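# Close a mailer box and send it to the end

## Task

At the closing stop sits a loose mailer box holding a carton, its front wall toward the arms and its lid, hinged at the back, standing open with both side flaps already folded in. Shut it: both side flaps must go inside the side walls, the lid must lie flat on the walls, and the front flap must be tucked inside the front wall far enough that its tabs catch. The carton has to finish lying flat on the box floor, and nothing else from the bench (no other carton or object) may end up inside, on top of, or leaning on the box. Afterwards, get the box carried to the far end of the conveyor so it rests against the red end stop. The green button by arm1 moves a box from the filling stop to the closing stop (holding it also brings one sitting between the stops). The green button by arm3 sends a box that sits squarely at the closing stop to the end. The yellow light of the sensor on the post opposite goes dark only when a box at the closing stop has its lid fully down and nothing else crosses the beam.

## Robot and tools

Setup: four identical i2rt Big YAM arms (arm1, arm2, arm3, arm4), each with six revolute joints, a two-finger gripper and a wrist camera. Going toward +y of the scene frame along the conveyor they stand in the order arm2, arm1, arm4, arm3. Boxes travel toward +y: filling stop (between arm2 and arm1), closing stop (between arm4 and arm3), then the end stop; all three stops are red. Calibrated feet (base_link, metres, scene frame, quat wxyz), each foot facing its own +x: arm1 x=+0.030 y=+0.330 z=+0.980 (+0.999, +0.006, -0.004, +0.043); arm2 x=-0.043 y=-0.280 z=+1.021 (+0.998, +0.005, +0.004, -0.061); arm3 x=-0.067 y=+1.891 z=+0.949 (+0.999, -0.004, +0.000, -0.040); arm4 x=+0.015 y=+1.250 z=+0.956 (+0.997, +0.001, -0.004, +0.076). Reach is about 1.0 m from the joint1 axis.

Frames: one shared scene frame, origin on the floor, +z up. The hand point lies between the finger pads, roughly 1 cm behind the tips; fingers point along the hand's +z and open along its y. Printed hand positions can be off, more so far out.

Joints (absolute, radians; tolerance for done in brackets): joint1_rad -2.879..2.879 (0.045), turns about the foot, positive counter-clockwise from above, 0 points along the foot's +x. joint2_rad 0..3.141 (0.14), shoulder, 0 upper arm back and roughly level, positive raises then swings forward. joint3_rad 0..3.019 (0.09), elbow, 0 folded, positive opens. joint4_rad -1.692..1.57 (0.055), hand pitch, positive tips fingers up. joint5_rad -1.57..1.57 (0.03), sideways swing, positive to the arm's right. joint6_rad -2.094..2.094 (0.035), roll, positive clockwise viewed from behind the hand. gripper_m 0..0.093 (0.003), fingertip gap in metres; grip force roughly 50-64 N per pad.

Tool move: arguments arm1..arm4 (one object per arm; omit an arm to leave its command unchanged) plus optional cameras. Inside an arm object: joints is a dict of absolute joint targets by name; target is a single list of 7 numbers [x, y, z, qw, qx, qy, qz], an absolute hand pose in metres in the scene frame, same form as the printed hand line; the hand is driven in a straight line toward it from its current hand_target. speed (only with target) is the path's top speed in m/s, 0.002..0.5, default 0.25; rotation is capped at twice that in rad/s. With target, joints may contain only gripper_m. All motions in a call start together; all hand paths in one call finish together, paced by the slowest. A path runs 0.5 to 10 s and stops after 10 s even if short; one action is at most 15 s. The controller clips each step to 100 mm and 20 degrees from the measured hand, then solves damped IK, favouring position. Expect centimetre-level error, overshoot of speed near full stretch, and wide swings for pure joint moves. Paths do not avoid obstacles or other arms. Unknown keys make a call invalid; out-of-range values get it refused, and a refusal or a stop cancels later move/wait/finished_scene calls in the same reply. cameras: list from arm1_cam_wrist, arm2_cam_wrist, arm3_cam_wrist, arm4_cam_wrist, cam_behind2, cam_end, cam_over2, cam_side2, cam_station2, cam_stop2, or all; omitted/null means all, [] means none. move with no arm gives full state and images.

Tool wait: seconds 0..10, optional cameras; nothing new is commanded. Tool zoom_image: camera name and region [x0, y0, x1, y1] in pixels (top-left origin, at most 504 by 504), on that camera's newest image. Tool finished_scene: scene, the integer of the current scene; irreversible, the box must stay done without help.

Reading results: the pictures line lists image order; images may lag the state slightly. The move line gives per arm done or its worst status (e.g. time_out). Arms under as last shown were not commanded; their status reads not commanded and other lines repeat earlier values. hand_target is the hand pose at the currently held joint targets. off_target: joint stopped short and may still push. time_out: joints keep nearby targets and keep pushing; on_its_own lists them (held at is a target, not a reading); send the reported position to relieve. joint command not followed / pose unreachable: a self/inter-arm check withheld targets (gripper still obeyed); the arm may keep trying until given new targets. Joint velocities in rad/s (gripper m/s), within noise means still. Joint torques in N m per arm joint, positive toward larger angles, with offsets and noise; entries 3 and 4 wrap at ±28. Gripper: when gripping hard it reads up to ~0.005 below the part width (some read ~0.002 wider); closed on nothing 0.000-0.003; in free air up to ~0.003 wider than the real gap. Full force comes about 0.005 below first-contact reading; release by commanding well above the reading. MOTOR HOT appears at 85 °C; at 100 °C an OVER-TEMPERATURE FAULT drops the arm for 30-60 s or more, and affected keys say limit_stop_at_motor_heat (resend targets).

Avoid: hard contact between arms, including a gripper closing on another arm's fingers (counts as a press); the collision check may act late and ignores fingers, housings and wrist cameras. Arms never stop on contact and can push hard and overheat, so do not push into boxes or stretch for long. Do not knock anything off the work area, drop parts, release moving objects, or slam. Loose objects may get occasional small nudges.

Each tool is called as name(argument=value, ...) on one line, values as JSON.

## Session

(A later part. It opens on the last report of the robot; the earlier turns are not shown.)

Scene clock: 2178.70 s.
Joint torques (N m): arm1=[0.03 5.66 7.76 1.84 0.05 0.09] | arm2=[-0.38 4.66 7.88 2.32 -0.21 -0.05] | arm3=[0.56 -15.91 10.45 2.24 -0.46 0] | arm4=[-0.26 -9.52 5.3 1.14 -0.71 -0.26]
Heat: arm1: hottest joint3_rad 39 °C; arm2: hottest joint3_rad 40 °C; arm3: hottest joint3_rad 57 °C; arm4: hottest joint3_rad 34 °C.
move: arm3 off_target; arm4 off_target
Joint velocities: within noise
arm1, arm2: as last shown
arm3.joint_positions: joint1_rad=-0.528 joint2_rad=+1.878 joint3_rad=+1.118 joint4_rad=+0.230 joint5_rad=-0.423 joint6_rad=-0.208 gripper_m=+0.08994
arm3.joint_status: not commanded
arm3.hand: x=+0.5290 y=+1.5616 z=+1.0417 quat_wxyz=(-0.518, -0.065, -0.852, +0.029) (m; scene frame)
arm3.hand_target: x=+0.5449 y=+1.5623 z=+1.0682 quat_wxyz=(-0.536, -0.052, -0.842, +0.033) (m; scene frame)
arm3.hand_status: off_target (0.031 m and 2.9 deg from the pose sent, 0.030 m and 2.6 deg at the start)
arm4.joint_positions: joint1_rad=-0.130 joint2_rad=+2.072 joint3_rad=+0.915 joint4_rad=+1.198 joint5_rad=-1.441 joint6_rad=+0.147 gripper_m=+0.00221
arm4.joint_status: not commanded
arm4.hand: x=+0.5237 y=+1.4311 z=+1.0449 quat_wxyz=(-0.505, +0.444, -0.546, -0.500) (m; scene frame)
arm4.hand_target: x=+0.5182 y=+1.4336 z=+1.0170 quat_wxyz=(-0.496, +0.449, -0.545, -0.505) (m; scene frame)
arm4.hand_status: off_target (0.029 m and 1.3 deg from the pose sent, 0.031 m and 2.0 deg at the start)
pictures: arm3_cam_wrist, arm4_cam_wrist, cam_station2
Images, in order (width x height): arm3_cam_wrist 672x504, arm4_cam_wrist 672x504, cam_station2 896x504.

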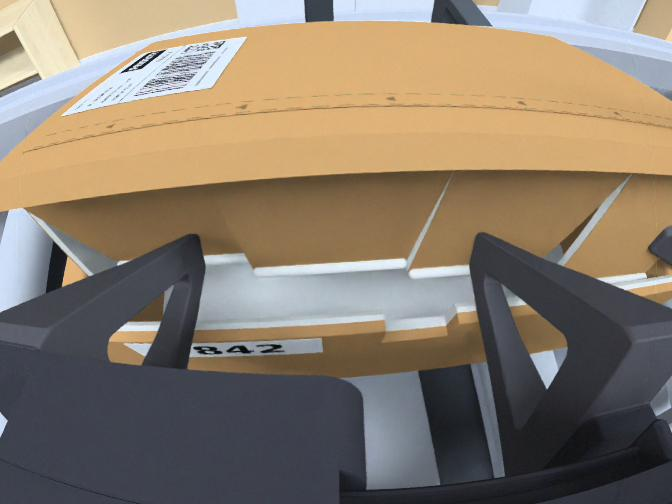

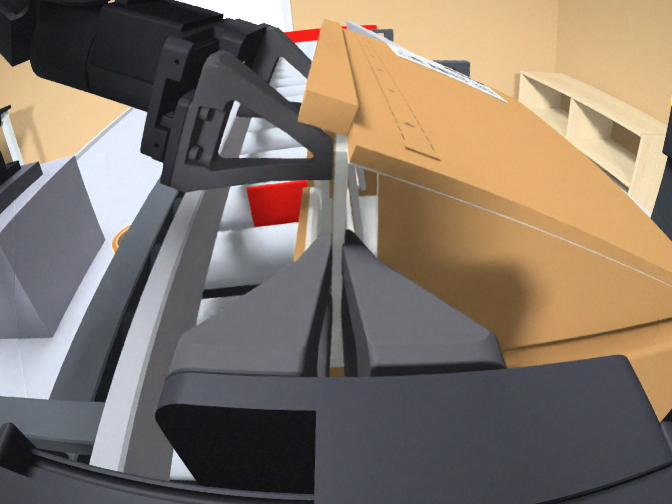

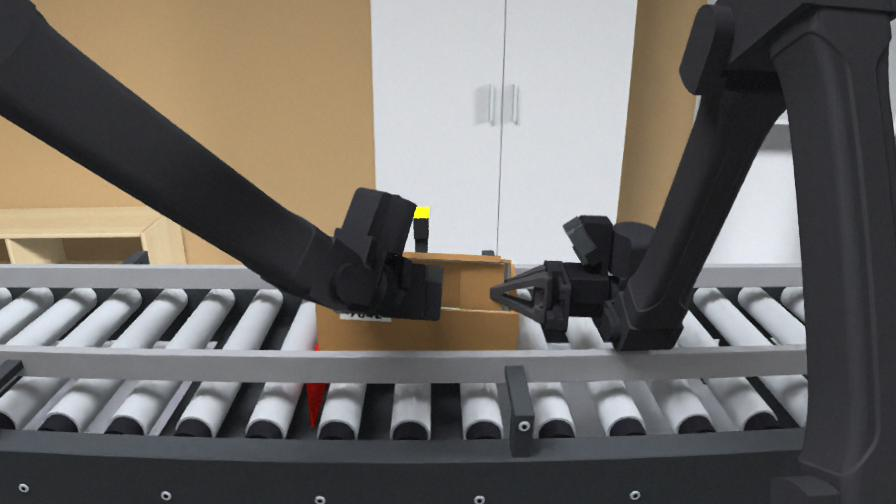

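move(arm3={"target": [0.528, 1.5615, 1.070, 0.5363, 0.0515, 0.8418, -0.0328], "speed": 0.03}, cameras=["arm3_cam_wrist", "arm4_cam_wrist", "cam_station2"])

zoom_image(camera="arm3_cam_wrist", region=[180, 200, 672, 340])

zoom_image(camera="cam_station2", region=[425, 240, 535, 330])

Scene clock: 2226.97 s.
Joint torques (N m): arm1=[0.15 5.66 7.79 1.83 0.04 0.11] | arm2=[-0.26 4.72 7.87 2.32 -0.21 -0.06] | arm3=[-0.62 -16.67 8.32 2.58 -0.49 -0.05] | arm4=[-0.32 -9.41 5.29 1.11 -0.68 -0.26]
Heat: arm1: hottest joint3_rad 39 °C; arm2: hottest joint3_rad 40 °C; arm3: hottest joint3_rad 55 °C; arm4: hottest joint3_rad 34 °C.
move: arm3 off_target
Joint velocities: within noise
arm1, arm2, arm4: as last shown
arm3.joint_positions: joint1_rad=-0.529 joint2_rad=+1.859 joint3_rad=+1.105 joint4_rad=+0.230 joint5_rad=-0.439 joint6_rad=-0.211 gripper_m=+0.08994
arm3.joint_status: not commanded
arm3.hand: x=+0.5259 y=+1.5659 z=+1.0482 quat_wxyz=(-0.522, -0.059, -0.850, +0.025) (m; scene frame)
arm3.hand_target: x=+0.5278 y=+1.5616 z=+1.0698 quat_wxyz=(-0.536, -0.052, -0.842, +0.033) (m; scene frame)
arm3.hand_status: off_target (0.022 m and 2.2 deg from the pose sent, 0.028 m and 2.8 deg at the start)
arm4.joint_positions: joint1_rad=-0.131 joint2_rad=+2.073 joint3_rad=+0.915 joint4_rad=+1.201 joint5_rad=-1.441 joint6_rad=+0.149 gripper_m=+0.00221
arm4.hand: x=+0.5237 y=+1.4309 z=+1.0448 quat_wxyz=(-0.505, +0.444, -0.546, -0.500) (m; scene frame)
pictures: arm3_cam_wrist, arm4_cam_wrist, cam_station2
Images, in order (width x height): arm3_cam_wrist 672x504, arm4_cam_wrist 672x504, cam_station2 896x504.

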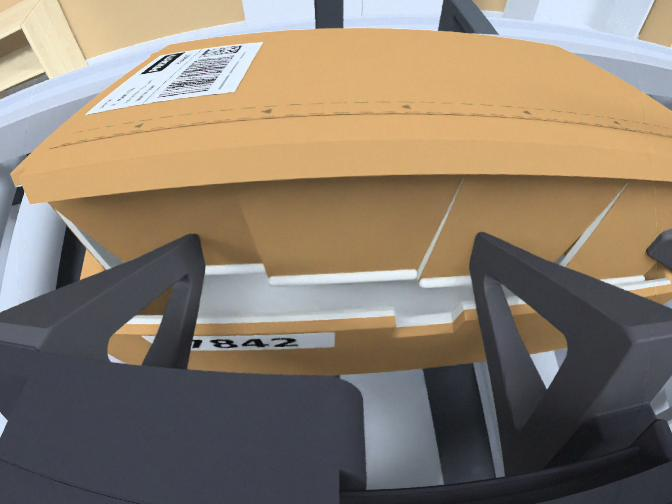

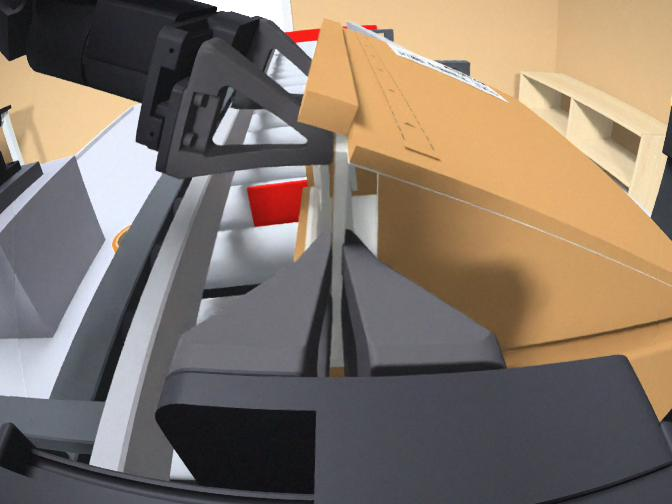

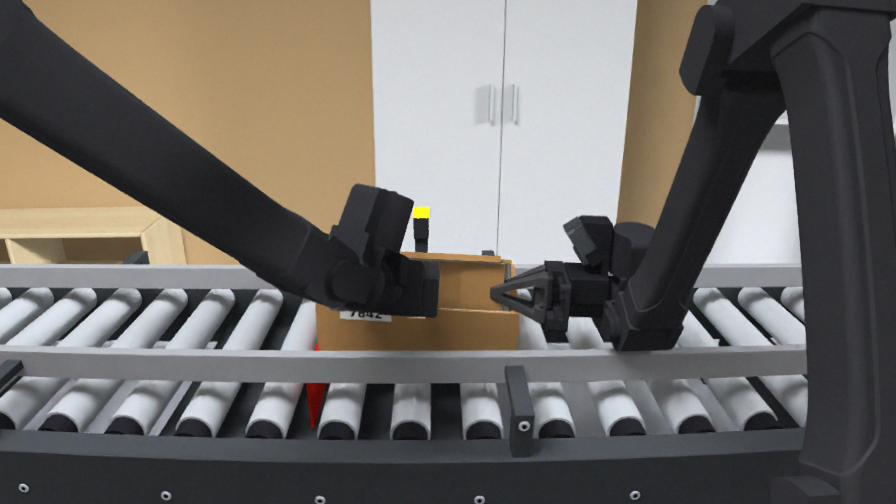

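Scaled by 1.024 from the camera's 672x504 image, which has a finer 960x720 frame.

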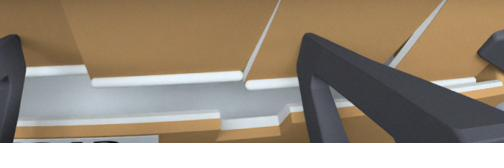

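Scaled by 4.582 from the camera's 896x504 image, which has a finer 1280x720 frame.

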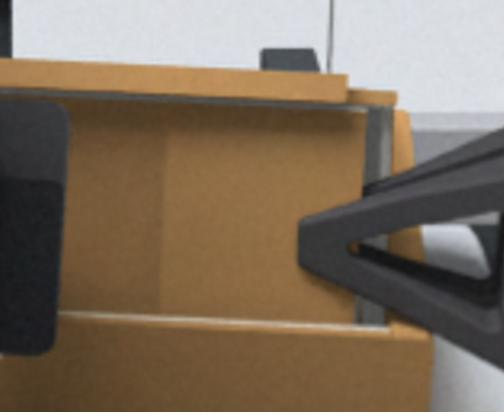

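move(arm3={"target": [0.514, 1.5615, 1.072, 0.5363, 0.0515, 0.8418, -0.0328], "speed": 0.03}, cameras=["arm3_cam_wrist", "arm4_cam_wrist", "cam_station2"])

zoom_image(camera="arm3_cam_wrist", region=[180, 200, 672, 340])

zoom_image(camera="cam_station2", region=[425, 240, 535, 330])

Scene clock: 2236.47 s.
Joint torques (N m): arm1=[0.38 5.77 7.73 1.72 0.03 0.1] | arm2=[-0.32 4.72 7.87 2.3 -0.21 -0.05] | arm3=[-1.26 -15.68 7.76 2.77 -0.34 -0.06] | arm4=[-0.38 -9.58 5.15 1.01 -0.55 -0.25]
Heat: arm1: hottest joint3_rad 39 °C; arm2: hottest joint3_rad 40 °C; arm3: hottest joint3_rad 55 °C; arm4: hottest joint3_rad 34 °C.
move: arm3 off_target
Joint velocities: within noise
arm1, arm2: as last shown
arm3.joint_positions: joint1_rad=-0.538 joint2_rad=+1.827 joint3_rad=+1.080 joint4_rad=+0.230 joint5_rad=-0.455 joint6_rad=-0.219 gripper_m=+0.08994
arm3.joint_status: not commanded
arm3.hand: x=+0.5166 y=+1.5685 z=+1.0577 quat_wxyz=(-0.527, -0.054, -0.848, +0.024) (m; scene frame)
arm3.hand_target: x=+0.5139 y=+1.5615 z=+1.0718 quat_wxyz=(-0.536, -0.052, -0.842, +0.033) (m; scene frame)
arm3.hand_status: off_target (0.016 m and 1.7 deg from the pose sent, 0.027 m and 2.2 deg at the start)
arm4.joint_positions: joint1_rad=-0.131 joint2_rad=+2.074 joint3_rad=+0.917 joint4_rad=+1.203 joint5_rad=-1.444 joint6_rad=+0.149 gripper_m=+0.00221
arm4.joint_status: not commanded
arm4.hand: x=+0.5238 y=+1.4310 z=+1.0449 quat_wxyz=(-0.505, +0.446, -0.545, -0.500) (m; scene frame)
arm4.hand_target: x=+0.5183 y=+1.4336 z=+1.0170 quat_wxyz=(-0.496, +0.449, -0.545, -0.505) (m; scene frame)
arm4.hand_status: not commanded
pictures: arm3_cam_wrist, arm4_cam_wrist, cam_station2
Images, in order (width x height): arm3_cam_wrist 672x504, arm4_cam_wrist 672x504, cam_station2 896x504.

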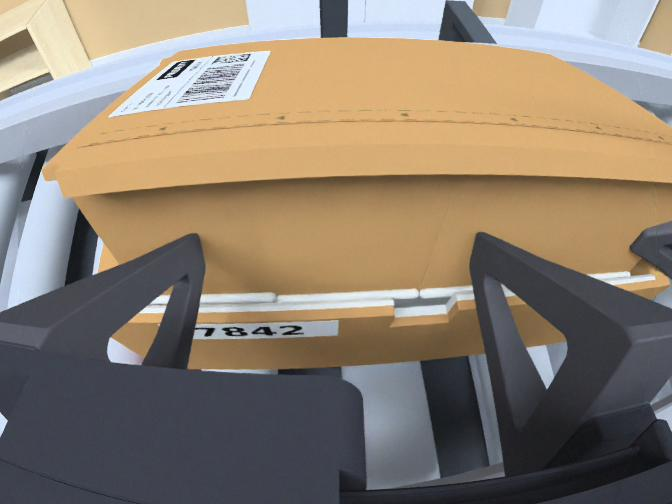

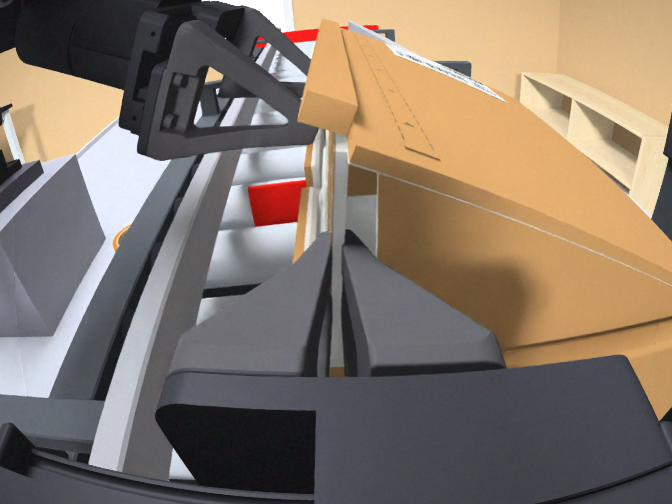

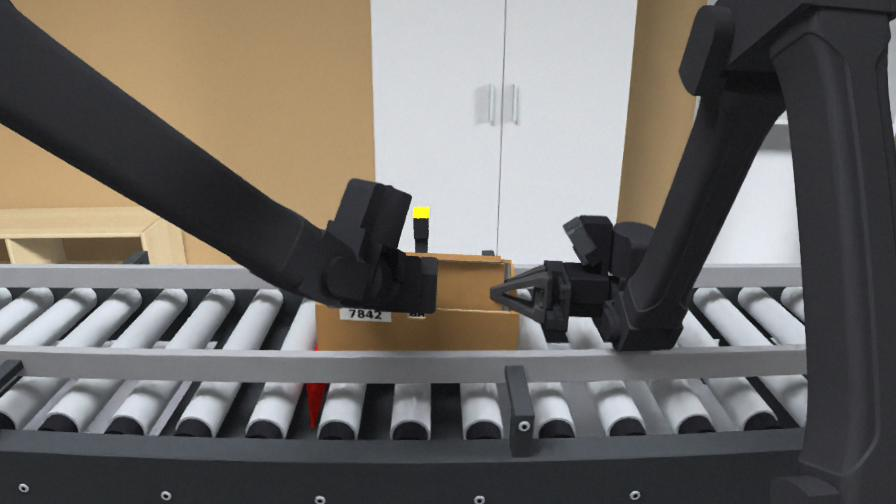

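Scaled by 1.024 from the camera's 672x504 image, which has a finer 960x720 frame.

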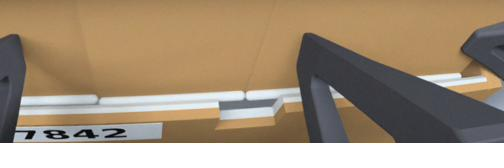

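Scaled by 4.582 from the camera's 896x504 image, which has a finer 1280x720 frame.

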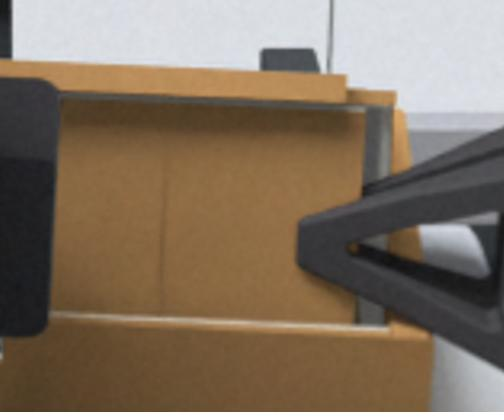

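move(arm3={"target": [0.500, 1.5615, 1.074, 0.5363, 0.0515, 0.8418, -0.0328], "speed": 0.04}, cameras=["arm3_cam_wrist", "cam_station2"])

zoom_image(camera="arm3_cam_wrist", region=[80, 200, 380, 340])

zoom_image(camera="arm3_cam_wrist", region=[372, 200, 672, 340])

Scene clock: 2288.40 s.
Joint torques (N m): arm1=[0.21 5.71 7.68 1.8 0.05 0.11] | arm2=[-0.32 4.72 7.87 2.33 -0.21 -0.05] | arm3=[-1.38 -14.97 7.56 2.78 -0.37 -0.09] | arm4=[-0.32 -9.58 5.15 0.96 -0.5 -0.23]
Heat: arm1: hottest joint3_rad 39 °C; arm2: hottest joint3_rad 40 °C; arm3: hottest joint3_rad 53 °C; arm4: hottest joint3_rad 34 °C.
move: arm3 off_target
Joint velocities: within noise
arm1, arm2, arm4: as last shown
arm3.joint_positions: joint1_rad=-0.552 joint2_rad=+1.800 joint3_rad=+1.049 joint4_rad=+0.230 joint5_rad=-0.470 joint6_rad=-0.226 gripper_m=+0.08994
arm3.joint_status: not commanded
arm3.hand: x=+0.5034 y=+1.5687 z=+1.0607 quat_wxyz=(-0.527, -0.054, -0.848, +0.023) (m; scene frame)
arm3.hand_target: x=+0.5000 y=+1.5617 z=+1.0737 quat_wxyz=(-0.536, -0.051, -0.842, +0.033) (m; scene frame)
arm3.hand_status: off_target (0.016 m and 1.7 deg from the pose sent, 0.024 m and 1.6 deg at the start)
arm4.joint_positions: joint1_rad=-0.131 joint2_rad=+2.074 joint3_rad=+0.917 joint4_rad=+1.204 joint5_rad=-1.446 joint6_rad=+0.146 gripper_m=+0.00221
arm4.hand: x=+0.5235 y=+1.4310 z=+1.0448 quat_wxyz=(-0.505, +0.447, -0.544, -0.499) (m; scene frame)
pictures: arm3_cam_wrist, cam_station2
Images, in order (width x height): arm3_cam_wrist 672x504, cam_station2 896x504.

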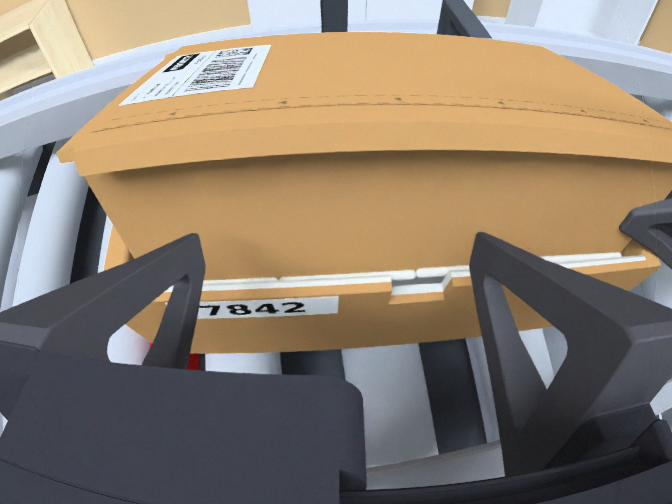

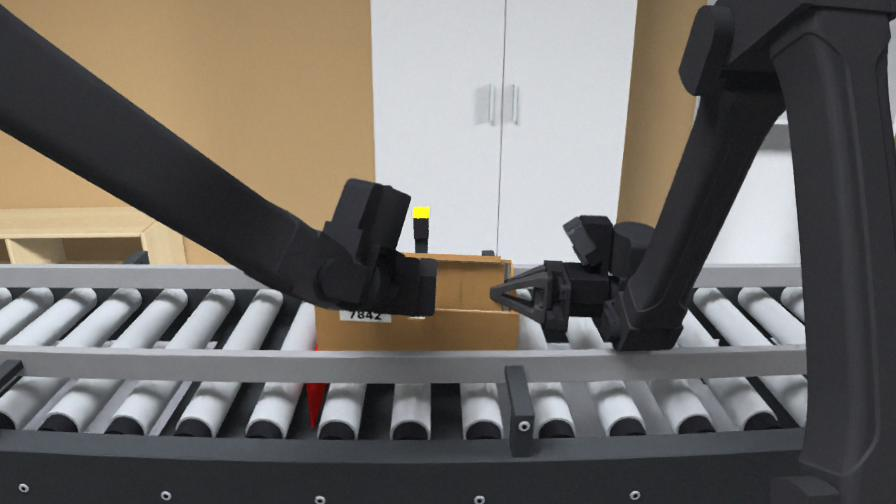

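Scaled by 1.680 from the camera's 672x504 image, which has a finer 960x720 frame.

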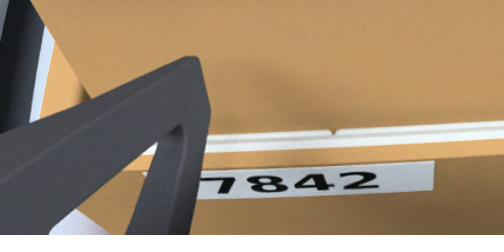

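Scaled by 1.680 from the camera's 672x504 image, which has a finer 960x720 frame.

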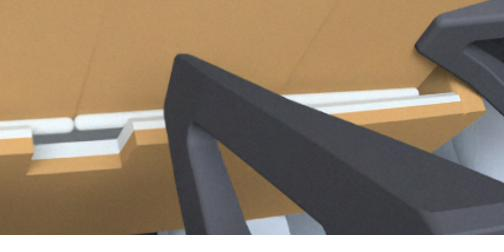

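move(arm3={"target": [0.460, 1.575, 1.125, 0.5363, 0.0515, 0.8418, -0.0328], "joints": {"gripper_m": 0.0}, "speed": 0.25}, cameras=[])

move(arm3={"target": [0.560, 1.557, 1.150, 0.1274, 0.2145, 0.9679, -0.0282], "speed": 0.3}, cameras=["arm3_cam_wrist", "cam_station2", "cam_over2", "arm4_cam_wrist"])

Scene clock: 2311.53 s.
Joint torques (N m): arm1=[0.15 5.48 7.73 1.74 0.03 0.12] | arm2=[-0.32 4.66 7.84 2.32 -0.21 -0.05] | arm3=[-1.38 -11.69 8.42 2.1 -0.38 -0.08] | arm4=[-0.32 -9.58 5.15 0.98 -0.49 -0.23]
Heat: arm1: hottest joint3_rad 39 °C; arm2: hottest joint3_rad 40 °C; arm3: hottest joint3_rad 52 °C; arm4: hottest joint3_rad 34 °C.
move: arm3 done
Joint velocities: within noise
arm1.joint_positions: joint1_rad=+0.141 joint2_rad=+0.424 joint3_rad=+1.369 joint4_rad=-1.152 joint5_rad=+0.141 joint6_rad=-0.395 gripper_m=+0.09396
arm1.joint_status: not commanded
arm1.hand: x=+0.1935 y=+0.3358 z=+1.5886 quat_wxyz=(-0.626, +0.190, -0.749, +0.104) (m; scene frame)
arm1.hand_target: x=+0.1892 y=+0.3347 z=+1.5990 quat_wxyz=(-0.636, +0.187, -0.742, +0.104) (m; scene frame)
arm1.hand_status: not commanded
arm2.joint_positions: joint1_rad=+0.016 joint2_rad=+0.445 joint3_rad=+1.415 joint4_rad=-1.206 joint5_rad=-0.131 joint6_rad=-0.177 gripper_m=+0.09396
arm2.joint_status: not commanded
arm2.hand: x=+0.1259 y=-0.2820 z=+1.6325 quat_wxyz=(-0.616, +0.065, -0.785, +0.032) (m; scene frame)
arm2.hand_target: x=+0.1212 y=-0.2816 z=+1.6411 quat_wxyz=(-0.624, +0.065, -0.778, +0.034) (m; scene frame)
arm2.hand_status: not commanded
arm3.joint_positions: joint1_rad=-0.582 joint2_rad=+1.607 joint3_rad=+0.976 joint4_rad=+0.134 joint5_rad=-0.495 joint6_rad=-0.241 gripper_m=+0.00063
arm3.joint_status: all done
arm3.hand: x=+0.4643 y=+1.5804 z=+1.1243 quat_wxyz=(-0.538, -0.050, -0.841, +0.030) (m; scene frame)
arm3.hand_target: x=+0.4601 y=+1.5751 z=+1.1251 quat_wxyz=(-0.536, -0.051, -0.842, +0.033) (m; scene frame)
arm3.hand_status: done (0.007 m and 0.4 deg from the pose sent, 0.078 m and 1.7 deg at the start)
arm4: as last shown
pictures: none
No camera images: "cameras" was empty.

Scene clock: 2314.23 s.
Joint torques (N m): arm1=[0.03 5.66 7.76 1.78 0.05 0.1] | arm2=[-0.26 4.72 7.87 2.33 -0.21 -0.05] | arm3=[0.38 -16.38 12.74 1.11 0.1 0.09] | arm4=[-0.38 -9.58 5.14 0.95 -0.49 -0.23]
Heat: arm1: hottest joint3_rad 39 °C; arm2: hottest joint3_rad 40 °C; arm3: hottest joint3_rad 53 °C; arm4: hottest joint3_rad 34 °C.
move: arm3 off_target
Joint velocities: within noise
arm1, arm2, arm4: as last shown
arm3.joint_positions: joint1_rad=-0.425 joint2_rad=+2.048 joint3_rad=+2.044 joint4_rad=-1.322 joint5_rad=-0.026 joint6_rad=-0.063 gripper_m=+0.00063
arm3.joint_status: not commanded
arm3.hand: x=+0.5457 y=+1.5572 z=+1.1468 quat_wxyz=(-0.122, -0.216, -0.968, +0.026) (m; scene frame)
arm3.hand_target: x=+0.5594 y=+1.5573 z=+1.1499 quat_wxyz=(-0.128, -0.214, -0.968, +0.028) (m; scene frame)
arm3.hand_status: off_target (0.015 m and 0.7 deg from the pose sent, 0.102 m and 53.2 deg at the start)
pictures: arm3_cam_wrist, arm4_cam_wrist, cam_over2, cam_station2
Images, in order (width x height): arm3_cam_wrist 672x504, arm4_cam_wrist 672x504, cam_over2 896x504, cam_station2 896x504.

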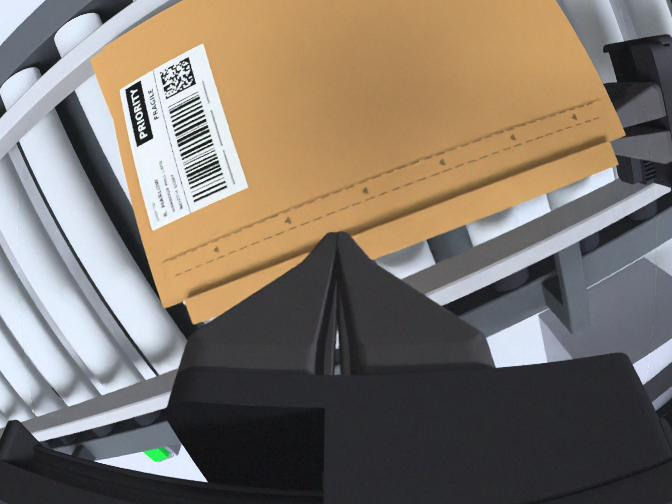

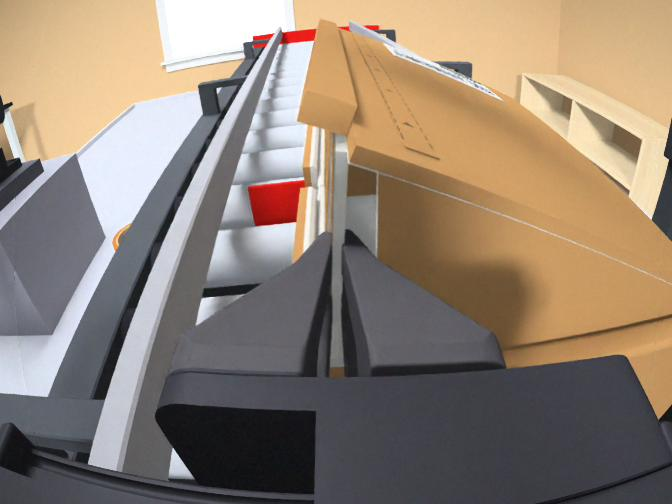

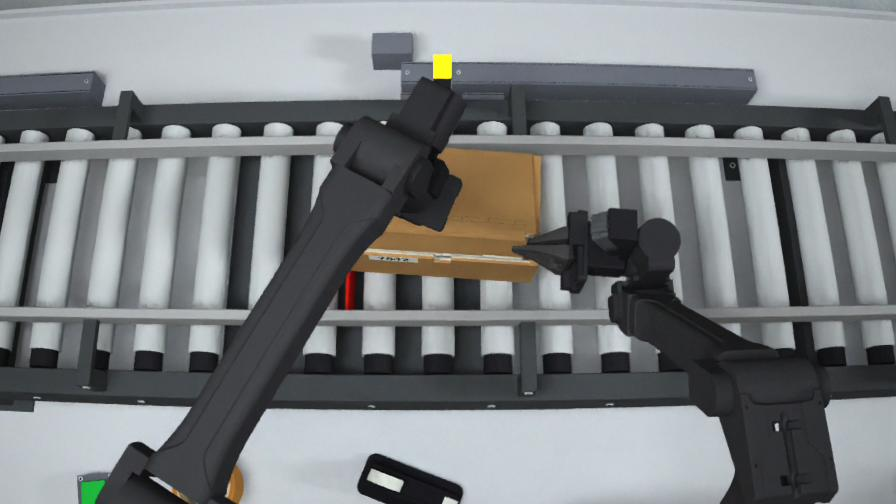

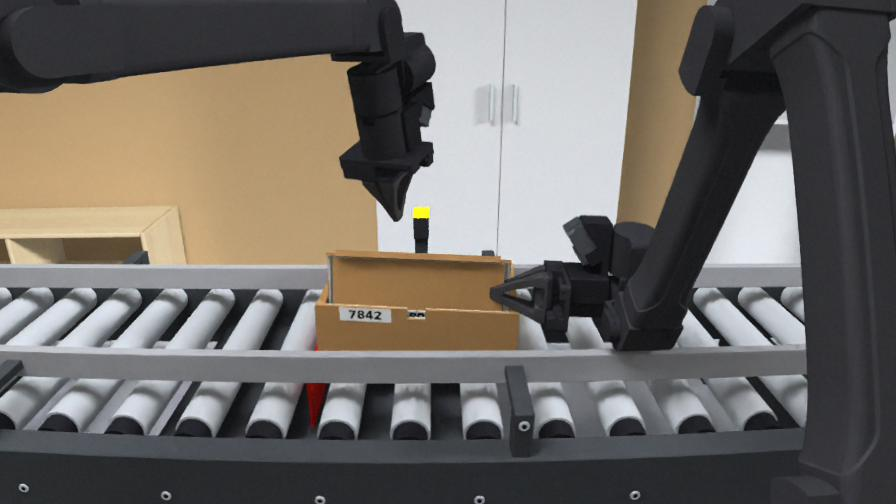

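zoom_image(camera="cam_station2", region=[305, 240, 535, 350])

zoom_image(camera="cam_over2", region=[340, 205, 550, 315])

zoom_image(camera="arm4_cam_wrist", region=[280, 110, 420, 260])

Scaled by 2.191 from the camera's 896x504 image, which has a finer 1280x720 frame.

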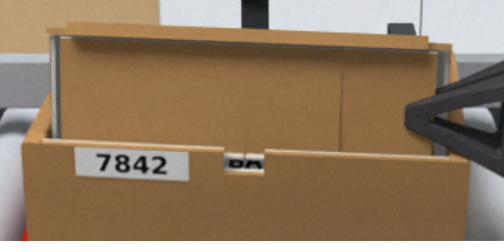

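Scaled by 2.400 from the camera's 896x504 image, which has a finer 1280x720 frame.

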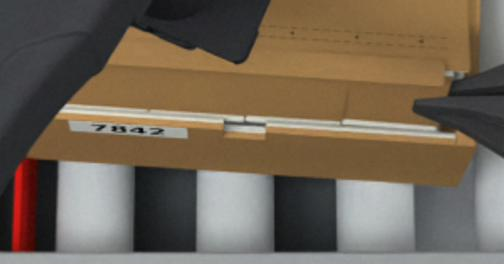

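Scaled by 3.360 from the camera's 672x504 image, which has a finer 960x720 frame.

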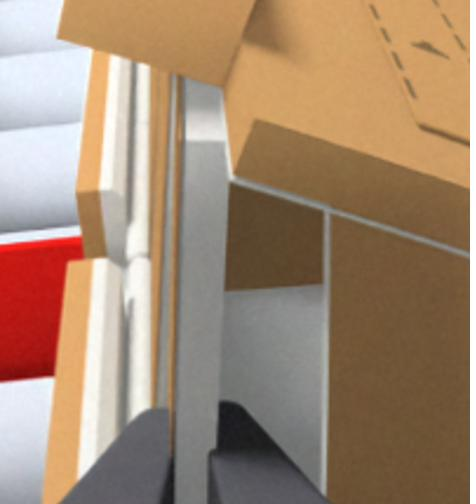

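move(arm3={"target": [0.552, 1.555, 1.095, 0.1274, 0.2145, 0.9679, -0.0282], "speed": 0.15}, cameras=[])

move(arm3={"target": [0.552, 1.555, 1.050, 0.1274, 0.2145, 0.9679, -0.0282], "speed": 0.05}, cameras=["arm3_cam_wrist", "cam_station2", "arm4_cam_wrist"])

zoom_image(camera="cam_station2", region=[305, 240, 535, 350])

zoom_image(camera="arm4_cam_wrist", region=[280, 110, 420, 260])

Scene clock: 2334.27 s.
Joint torques (N m): arm1=[0.15 5.71 7.76 1.73 0.04 0.09] | arm2=[-0.26 4.72 7.87 2.33 -0.21 -0.05] | arm3=[-0.26 -17.38 9.2 2.07 0.06 0] | arm4=[-0.32 -9.58 5.15 0.95 -0.49 -0.23]
Heat: arm1: hottest joint3_rad 39 °C; arm2: hottest joint3_rad 40 °C; arm3: hottest joint3_rad 57 °C; arm4: hottest joint3_rad 34 °C.
move: arm3 off_target
Joint velocities: within noise
arm1, arm2, arm4: as last shown
arm3.joint_positions: joint1_rad=-0.425 joint2_rad=+2.051 joint3_rad=+1.935 joint4_rad=-1.199 joint5_rad=-0.026 joint6_rad=-0.063 gripper_m=+0.00063
arm3.joint_status: not commanded
arm3.hand: x=+0.5465 y=+1.5565 z=+1.1039 quat_wxyz=(-0.127, -0.216, -0.968, +0.027) (m; scene frame)
arm3.hand_target: x=+0.5517 y=+1.5551 z=+1.0949 quat_wxyz=(-0.127, -0.215, -0.968, +0.028) (m; scene frame)
arm3.hand_status: off_target (0.011 m and 0.2 deg from the pose sent, 0.052 m and 0.7 deg at the start)
pictures: none
No camera images: "cameras" was empty.

Scene clock: 2335.73 s.
Joint torques (N m): arm1=[-0.03 5.48 7.68 1.81 0.05 0.11] | arm2=[-0.32 4.66 7.87 2.32 -0.21 -0.05] | arm3=[-0.26 -15.79 7.01 1.61 0.02 0] | arm4=[-0.32 -9.64 5 0.95 -0.43 -0.22]
Heat: arm1: hottest joint3_rad 39 °C; arm2: hottest joint3_rad 40 °C; arm3: hottest joint3_rad 57 °C; arm4: hottest joint3_rad 34 °C.
move: arm3 off_target
Joint velocities: within noise
arm1, arm2: as last shown
arm3.joint_positions: joint1_rad=-0.425 joint2_rad=+2.051 joint3_rad=+1.885 joint4_rad=-1.080 joint5_rad=-0.026 joint6_rad=-0.063 gripper_m=+0.00063
arm3.joint_status: not commanded
arm3.hand: x=+0.5582 y=+1.5499 z=+1.0896 quat_wxyz=(-0.159, -0.214, -0.963, +0.037) (m; scene frame)
arm3.hand_target: x=+0.5509 y=+1.5555 z=+1.0509 quat_wxyz=(-0.127, -0.215, -0.968, +0.028) (m; scene frame)
arm3.hand_status: off_target (0.040 m and 3.8 deg from the pose sent, 0.054 m and 0.2 deg at the start)
arm4.joint_positions: joint1_rad=-0.131 joint2_rad=+2.075 joint3_rad=+0.918 joint4_rad=+1.205 joint5_rad=-1.448 joint6_rad=+0.145 gripper_m=+0.00221
arm4.joint_status: not commanded
arm4.hand: x=+0.5236 y=+1.4310 z=+1.0448 quat_wxyz=(-0.505, +0.448, -0.543, -0.499) (m; scene frame)
arm4.hand_target: x=+0.5182 y=+1.4336 z=+1.0170 quat_wxyz=(-0.496, +0.449, -0.545, -0.505) (m; scene frame)
arm4.hand_status: not commanded
pictures: arm3_cam_wrist, arm4_cam_wrist, cam_station2
Images, in order (width x height): arm3_cam_wrist 672x504, arm4_cam_wrist 672x504, cam_station2 896x504.

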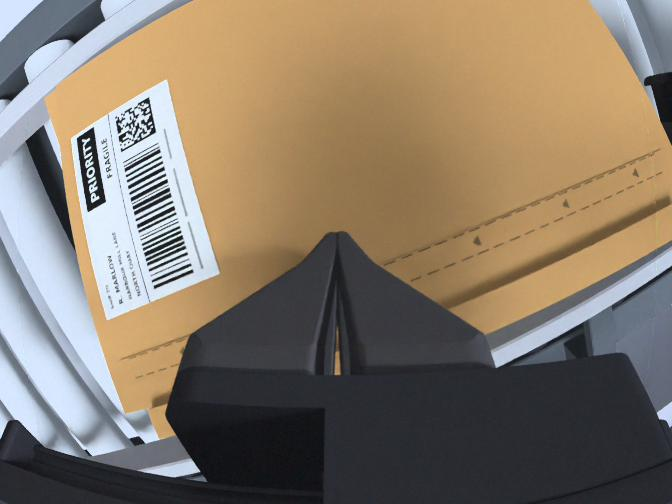

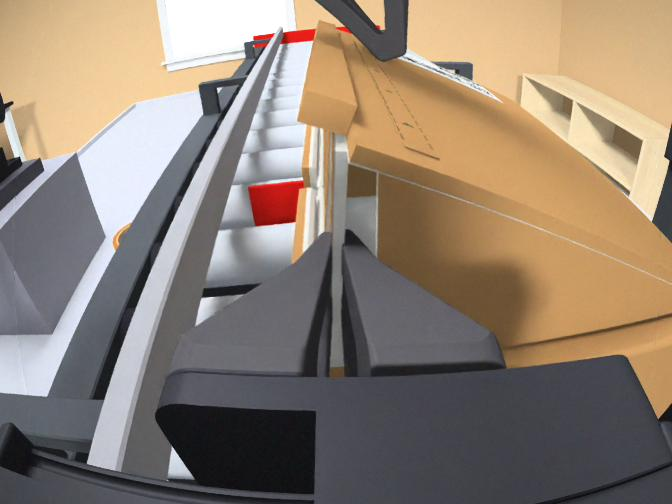

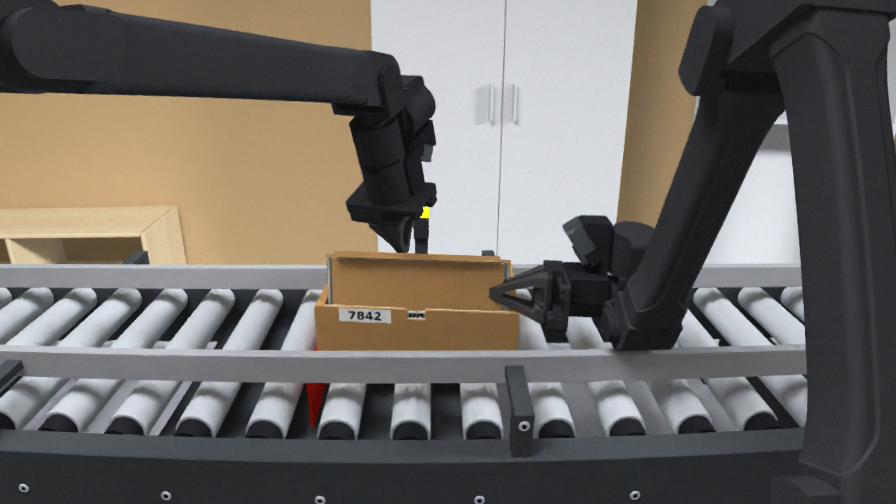

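Scaled by 2.191 from the camera's 896x504 image, which has a finer 1280x720 frame.

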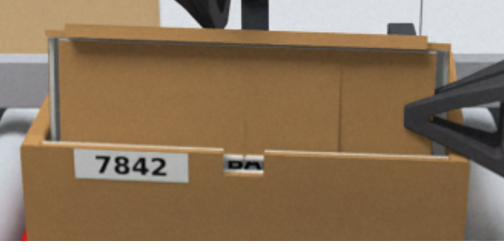

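Scaled by 3.360 from the camera's 672x504 image, which has a finer 960x720 frame.

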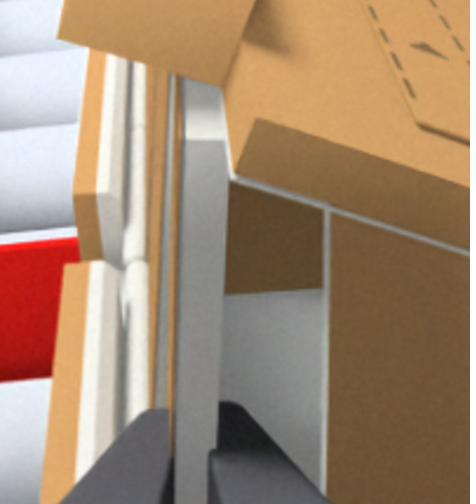

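move(arm4={"joints": {"gripper_m": 0.0075}}, cameras=["arm3_cam_wrist", "cam_station2", "arm4_cam_wrist"])

zoom_image(camera="cam_station2", region=[305, 240, 535, 350])

zoom_image(camera="arm4_cam_wrist", region=[280, 110, 420, 260])

Scene clock: 2351.13 s.
Joint torques (N m): arm1=[0.21 5.54 7.69 1.8 0.04 0.11] | arm2=[-0.38 4.84 7.87 2.3 -0.21 -0.05] | arm3=[-0.21 -15.91 7.49 1.54 0.05 0.01] | arm4=[-0.32 -9.7 4.81 0.75 -0.28 0]
Heat: arm1: hottest joint3_rad 39 °C; arm2: hottest joint3_rad 40 °C; arm3: hottest joint3_rad 54 °C; arm4: hottest joint3_rad 34 °C.
move: arm4 done
Joint velocities: within noise
arm1, arm2: as last shown
arm3.joint_positions: joint1_rad=-0.425 joint2_rad=+2.051 joint3_rad=+1.878 joint4_rad=-1.079 joint5_rad=-0.026 joint6_rad=-0.063 gripper_m=+0.00063
arm3.joint_status: not commanded
arm3.hand: x=+0.5565 y=+1.5508 z=+1.0866 quat_wxyz=(-0.156, -0.214, -0.964, +0.036) (m; scene frame)
arm3.hand_target: x=+0.5509 y=+1.5555 z=+1.0510 quat_wxyz=(-0.127, -0.215, -0.968, +0.028) (m; scene frame)
arm3.hand_status: not commanded
arm4.joint_positions: joint1_rad=-0.131 joint2_rad=+2.075 joint3_rad=+0.920 joint4_rad=+1.210 joint5_rad=-1.451 joint6_rad=+0.122 gripper_m=+0.00741
arm4.joint_status: all done
arm4.hand: x=+0.5238 y=+1.4311 z=+1.0457 quat_wxyz=(-0.512, +0.457, -0.535, -0.493) (m; scene frame)
arm4.hand_target: x=+0.5183 y=+1.4336 z=+1.0171 quat_wxyz=(-0.496, +0.449, -0.545, -0.505) (m; scene frame)
arm4.hand_status: not commanded
pictures: arm3_cam_wrist, arm4_cam_wrist, cam_station2
Images, in order (width x height): arm3_cam_wrist 672x504, arm4_cam_wrist 672x504, cam_station2 896x504.

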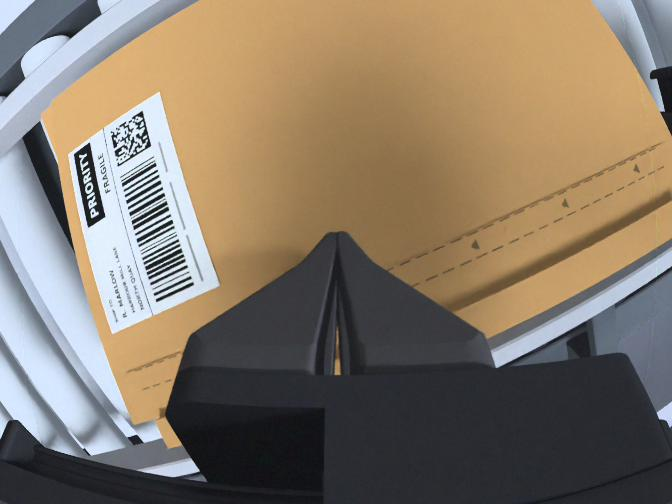

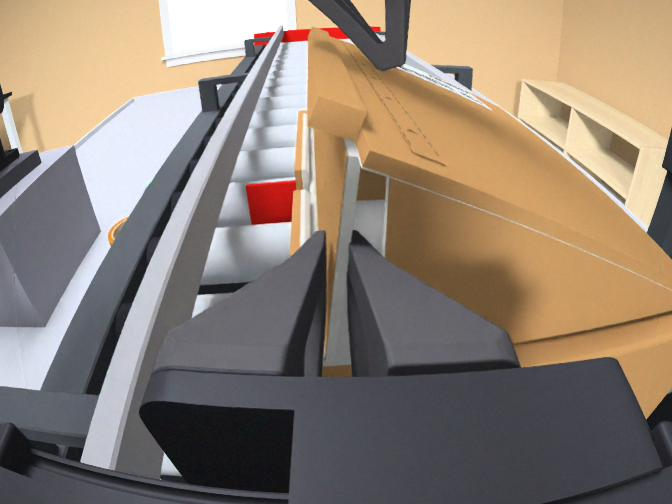

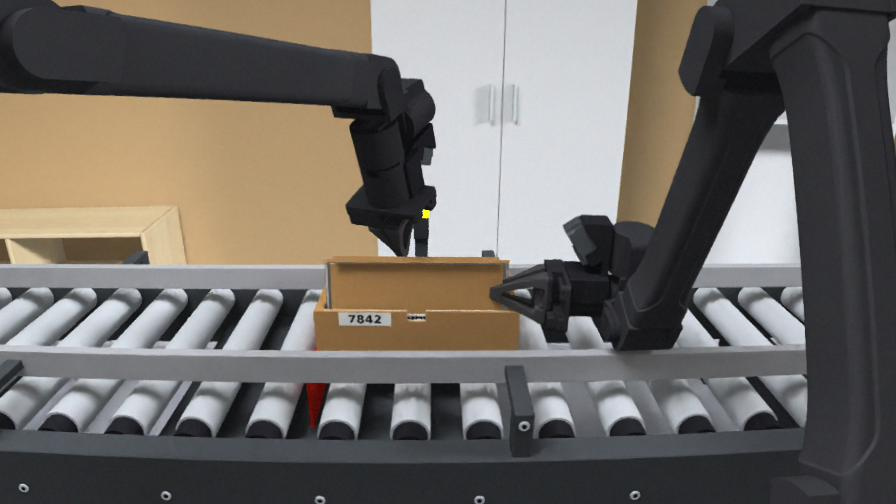

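Scaled by 2.191 from the camera's 896x504 image, which has a finer 1280x720 frame.

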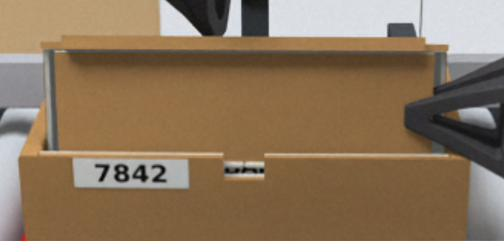

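Scaled by 3.360 from the camera's 672x504 image, which has a finer 960x720 frame.

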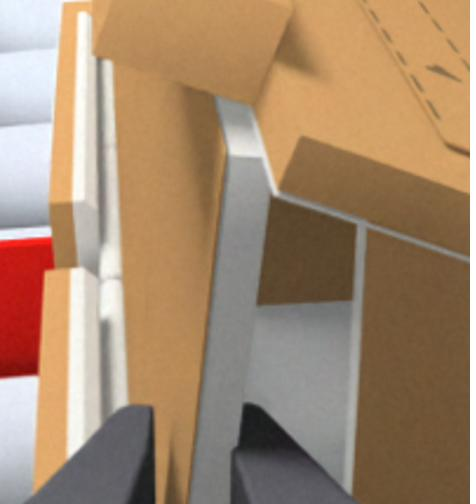

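move(arm3={"target": [0.546, 1.555, 1.022, 0.1274, 0.2145, 0.9679, -0.0282], "speed": 0.05}, cameras=["arm3_cam_wrist", "cam_station2", "arm4_cam_wrist"])

zoom_image(camera="cam_station2", region=[305, 240, 535, 350])

zoom_image(camera="arm4_cam_wrist", region=[280, 110, 420, 260])

Scene clock: 2374.50 s.
Joint torques (N m): arm1=[0.32 5.66 7.72 1.76 0.03 0.11] | arm2=[-0.32 4.66 7.87 2.32 -0.21 -0.05] | arm3=[-0.73 -14.74 6.09 1.5 -0.02 -0.04] | arm4=[-0.32 -9.7 4.79 0.73 -0.14 0.06]
Heat: arm1: hottest joint3_rad 39 °C; arm2: hottest joint3_rad 40 °C; arm3: hottest joint3_rad 54 °C; arm4: hottest joint3_rad 33 °C.
move: arm3 off_target
Joint velocities: within noise
arm1, arm2, arm4: as last shown
arm3.joint_positions: joint1_rad=-0.425 joint2_rad=+2.042 joint3_rad=+1.830 joint4_rad=-1.005 joint5_rad=-0.026 joint6_rad=-0.063 gripper_m=+0.00063
arm3.joint_status: not commanded
arm3.hand: x=+0.5590 y=+1.5493 z=+1.0767 quat_wxyz=(-0.173, -0.213, -0.961, +0.041) (m; scene frame)
arm3.hand_target: x=+0.5443 y=+1.5559 z=+1.0242 quat_wxyz=(-0.128, -0.215, -0.968, +0.028) (m; scene frame)
arm3.hand_status: off_target (0.056 m and 5.5 deg from the pose sent, 0.066 m and 3.5 deg at the start)
arm4.joint_positions: joint1_rad=-0.131 joint2_rad=+2.075 joint3_rad=+0.920 joint4_rad=+1.210 joint5_rad=-1.454 joint6_rad=+0.116 gripper_m=+0.00743
arm4.hand: x=+0.5233 y=+1.4310 z=+1.0457 quat_wxyz=(-0.513, +0.460, -0.533, -0.492) (m; scene frame)
pictures: arm3_cam_wrist, arm4_cam_wrist, cam_station2
Images, in order (width x height): arm3_cam_wrist 672x504, arm4_cam_wrist 672x504, cam_station2 896x504.

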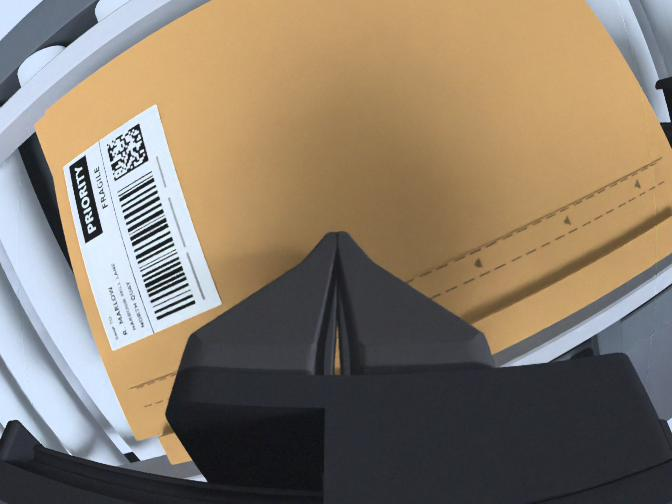

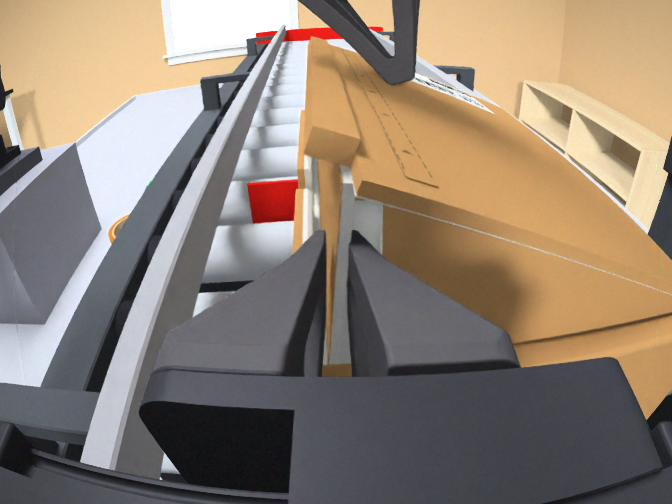

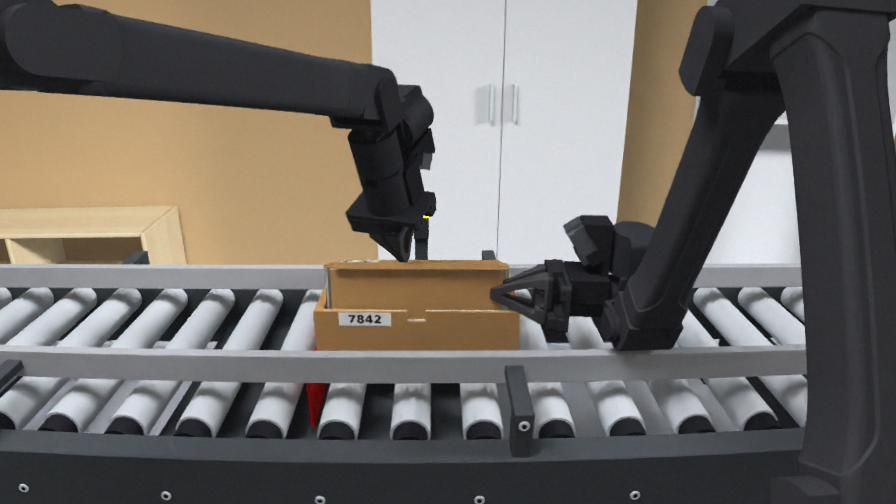

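Scaled by 2.191 from the camera's 896x504 image, which has a finer 1280x720 frame.

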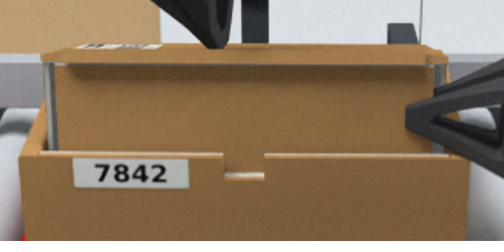

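Scaled by 3.360 from the camera's 672x504 image, which has a finer 960x720 frame.

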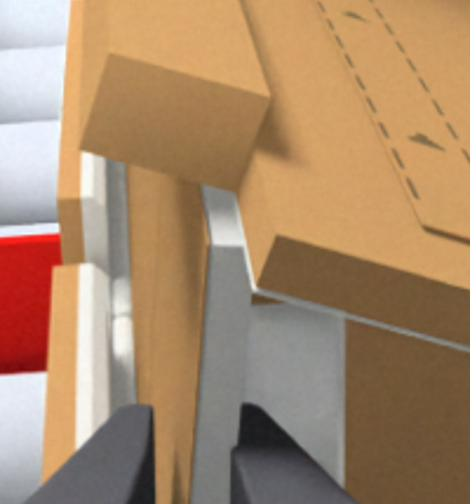

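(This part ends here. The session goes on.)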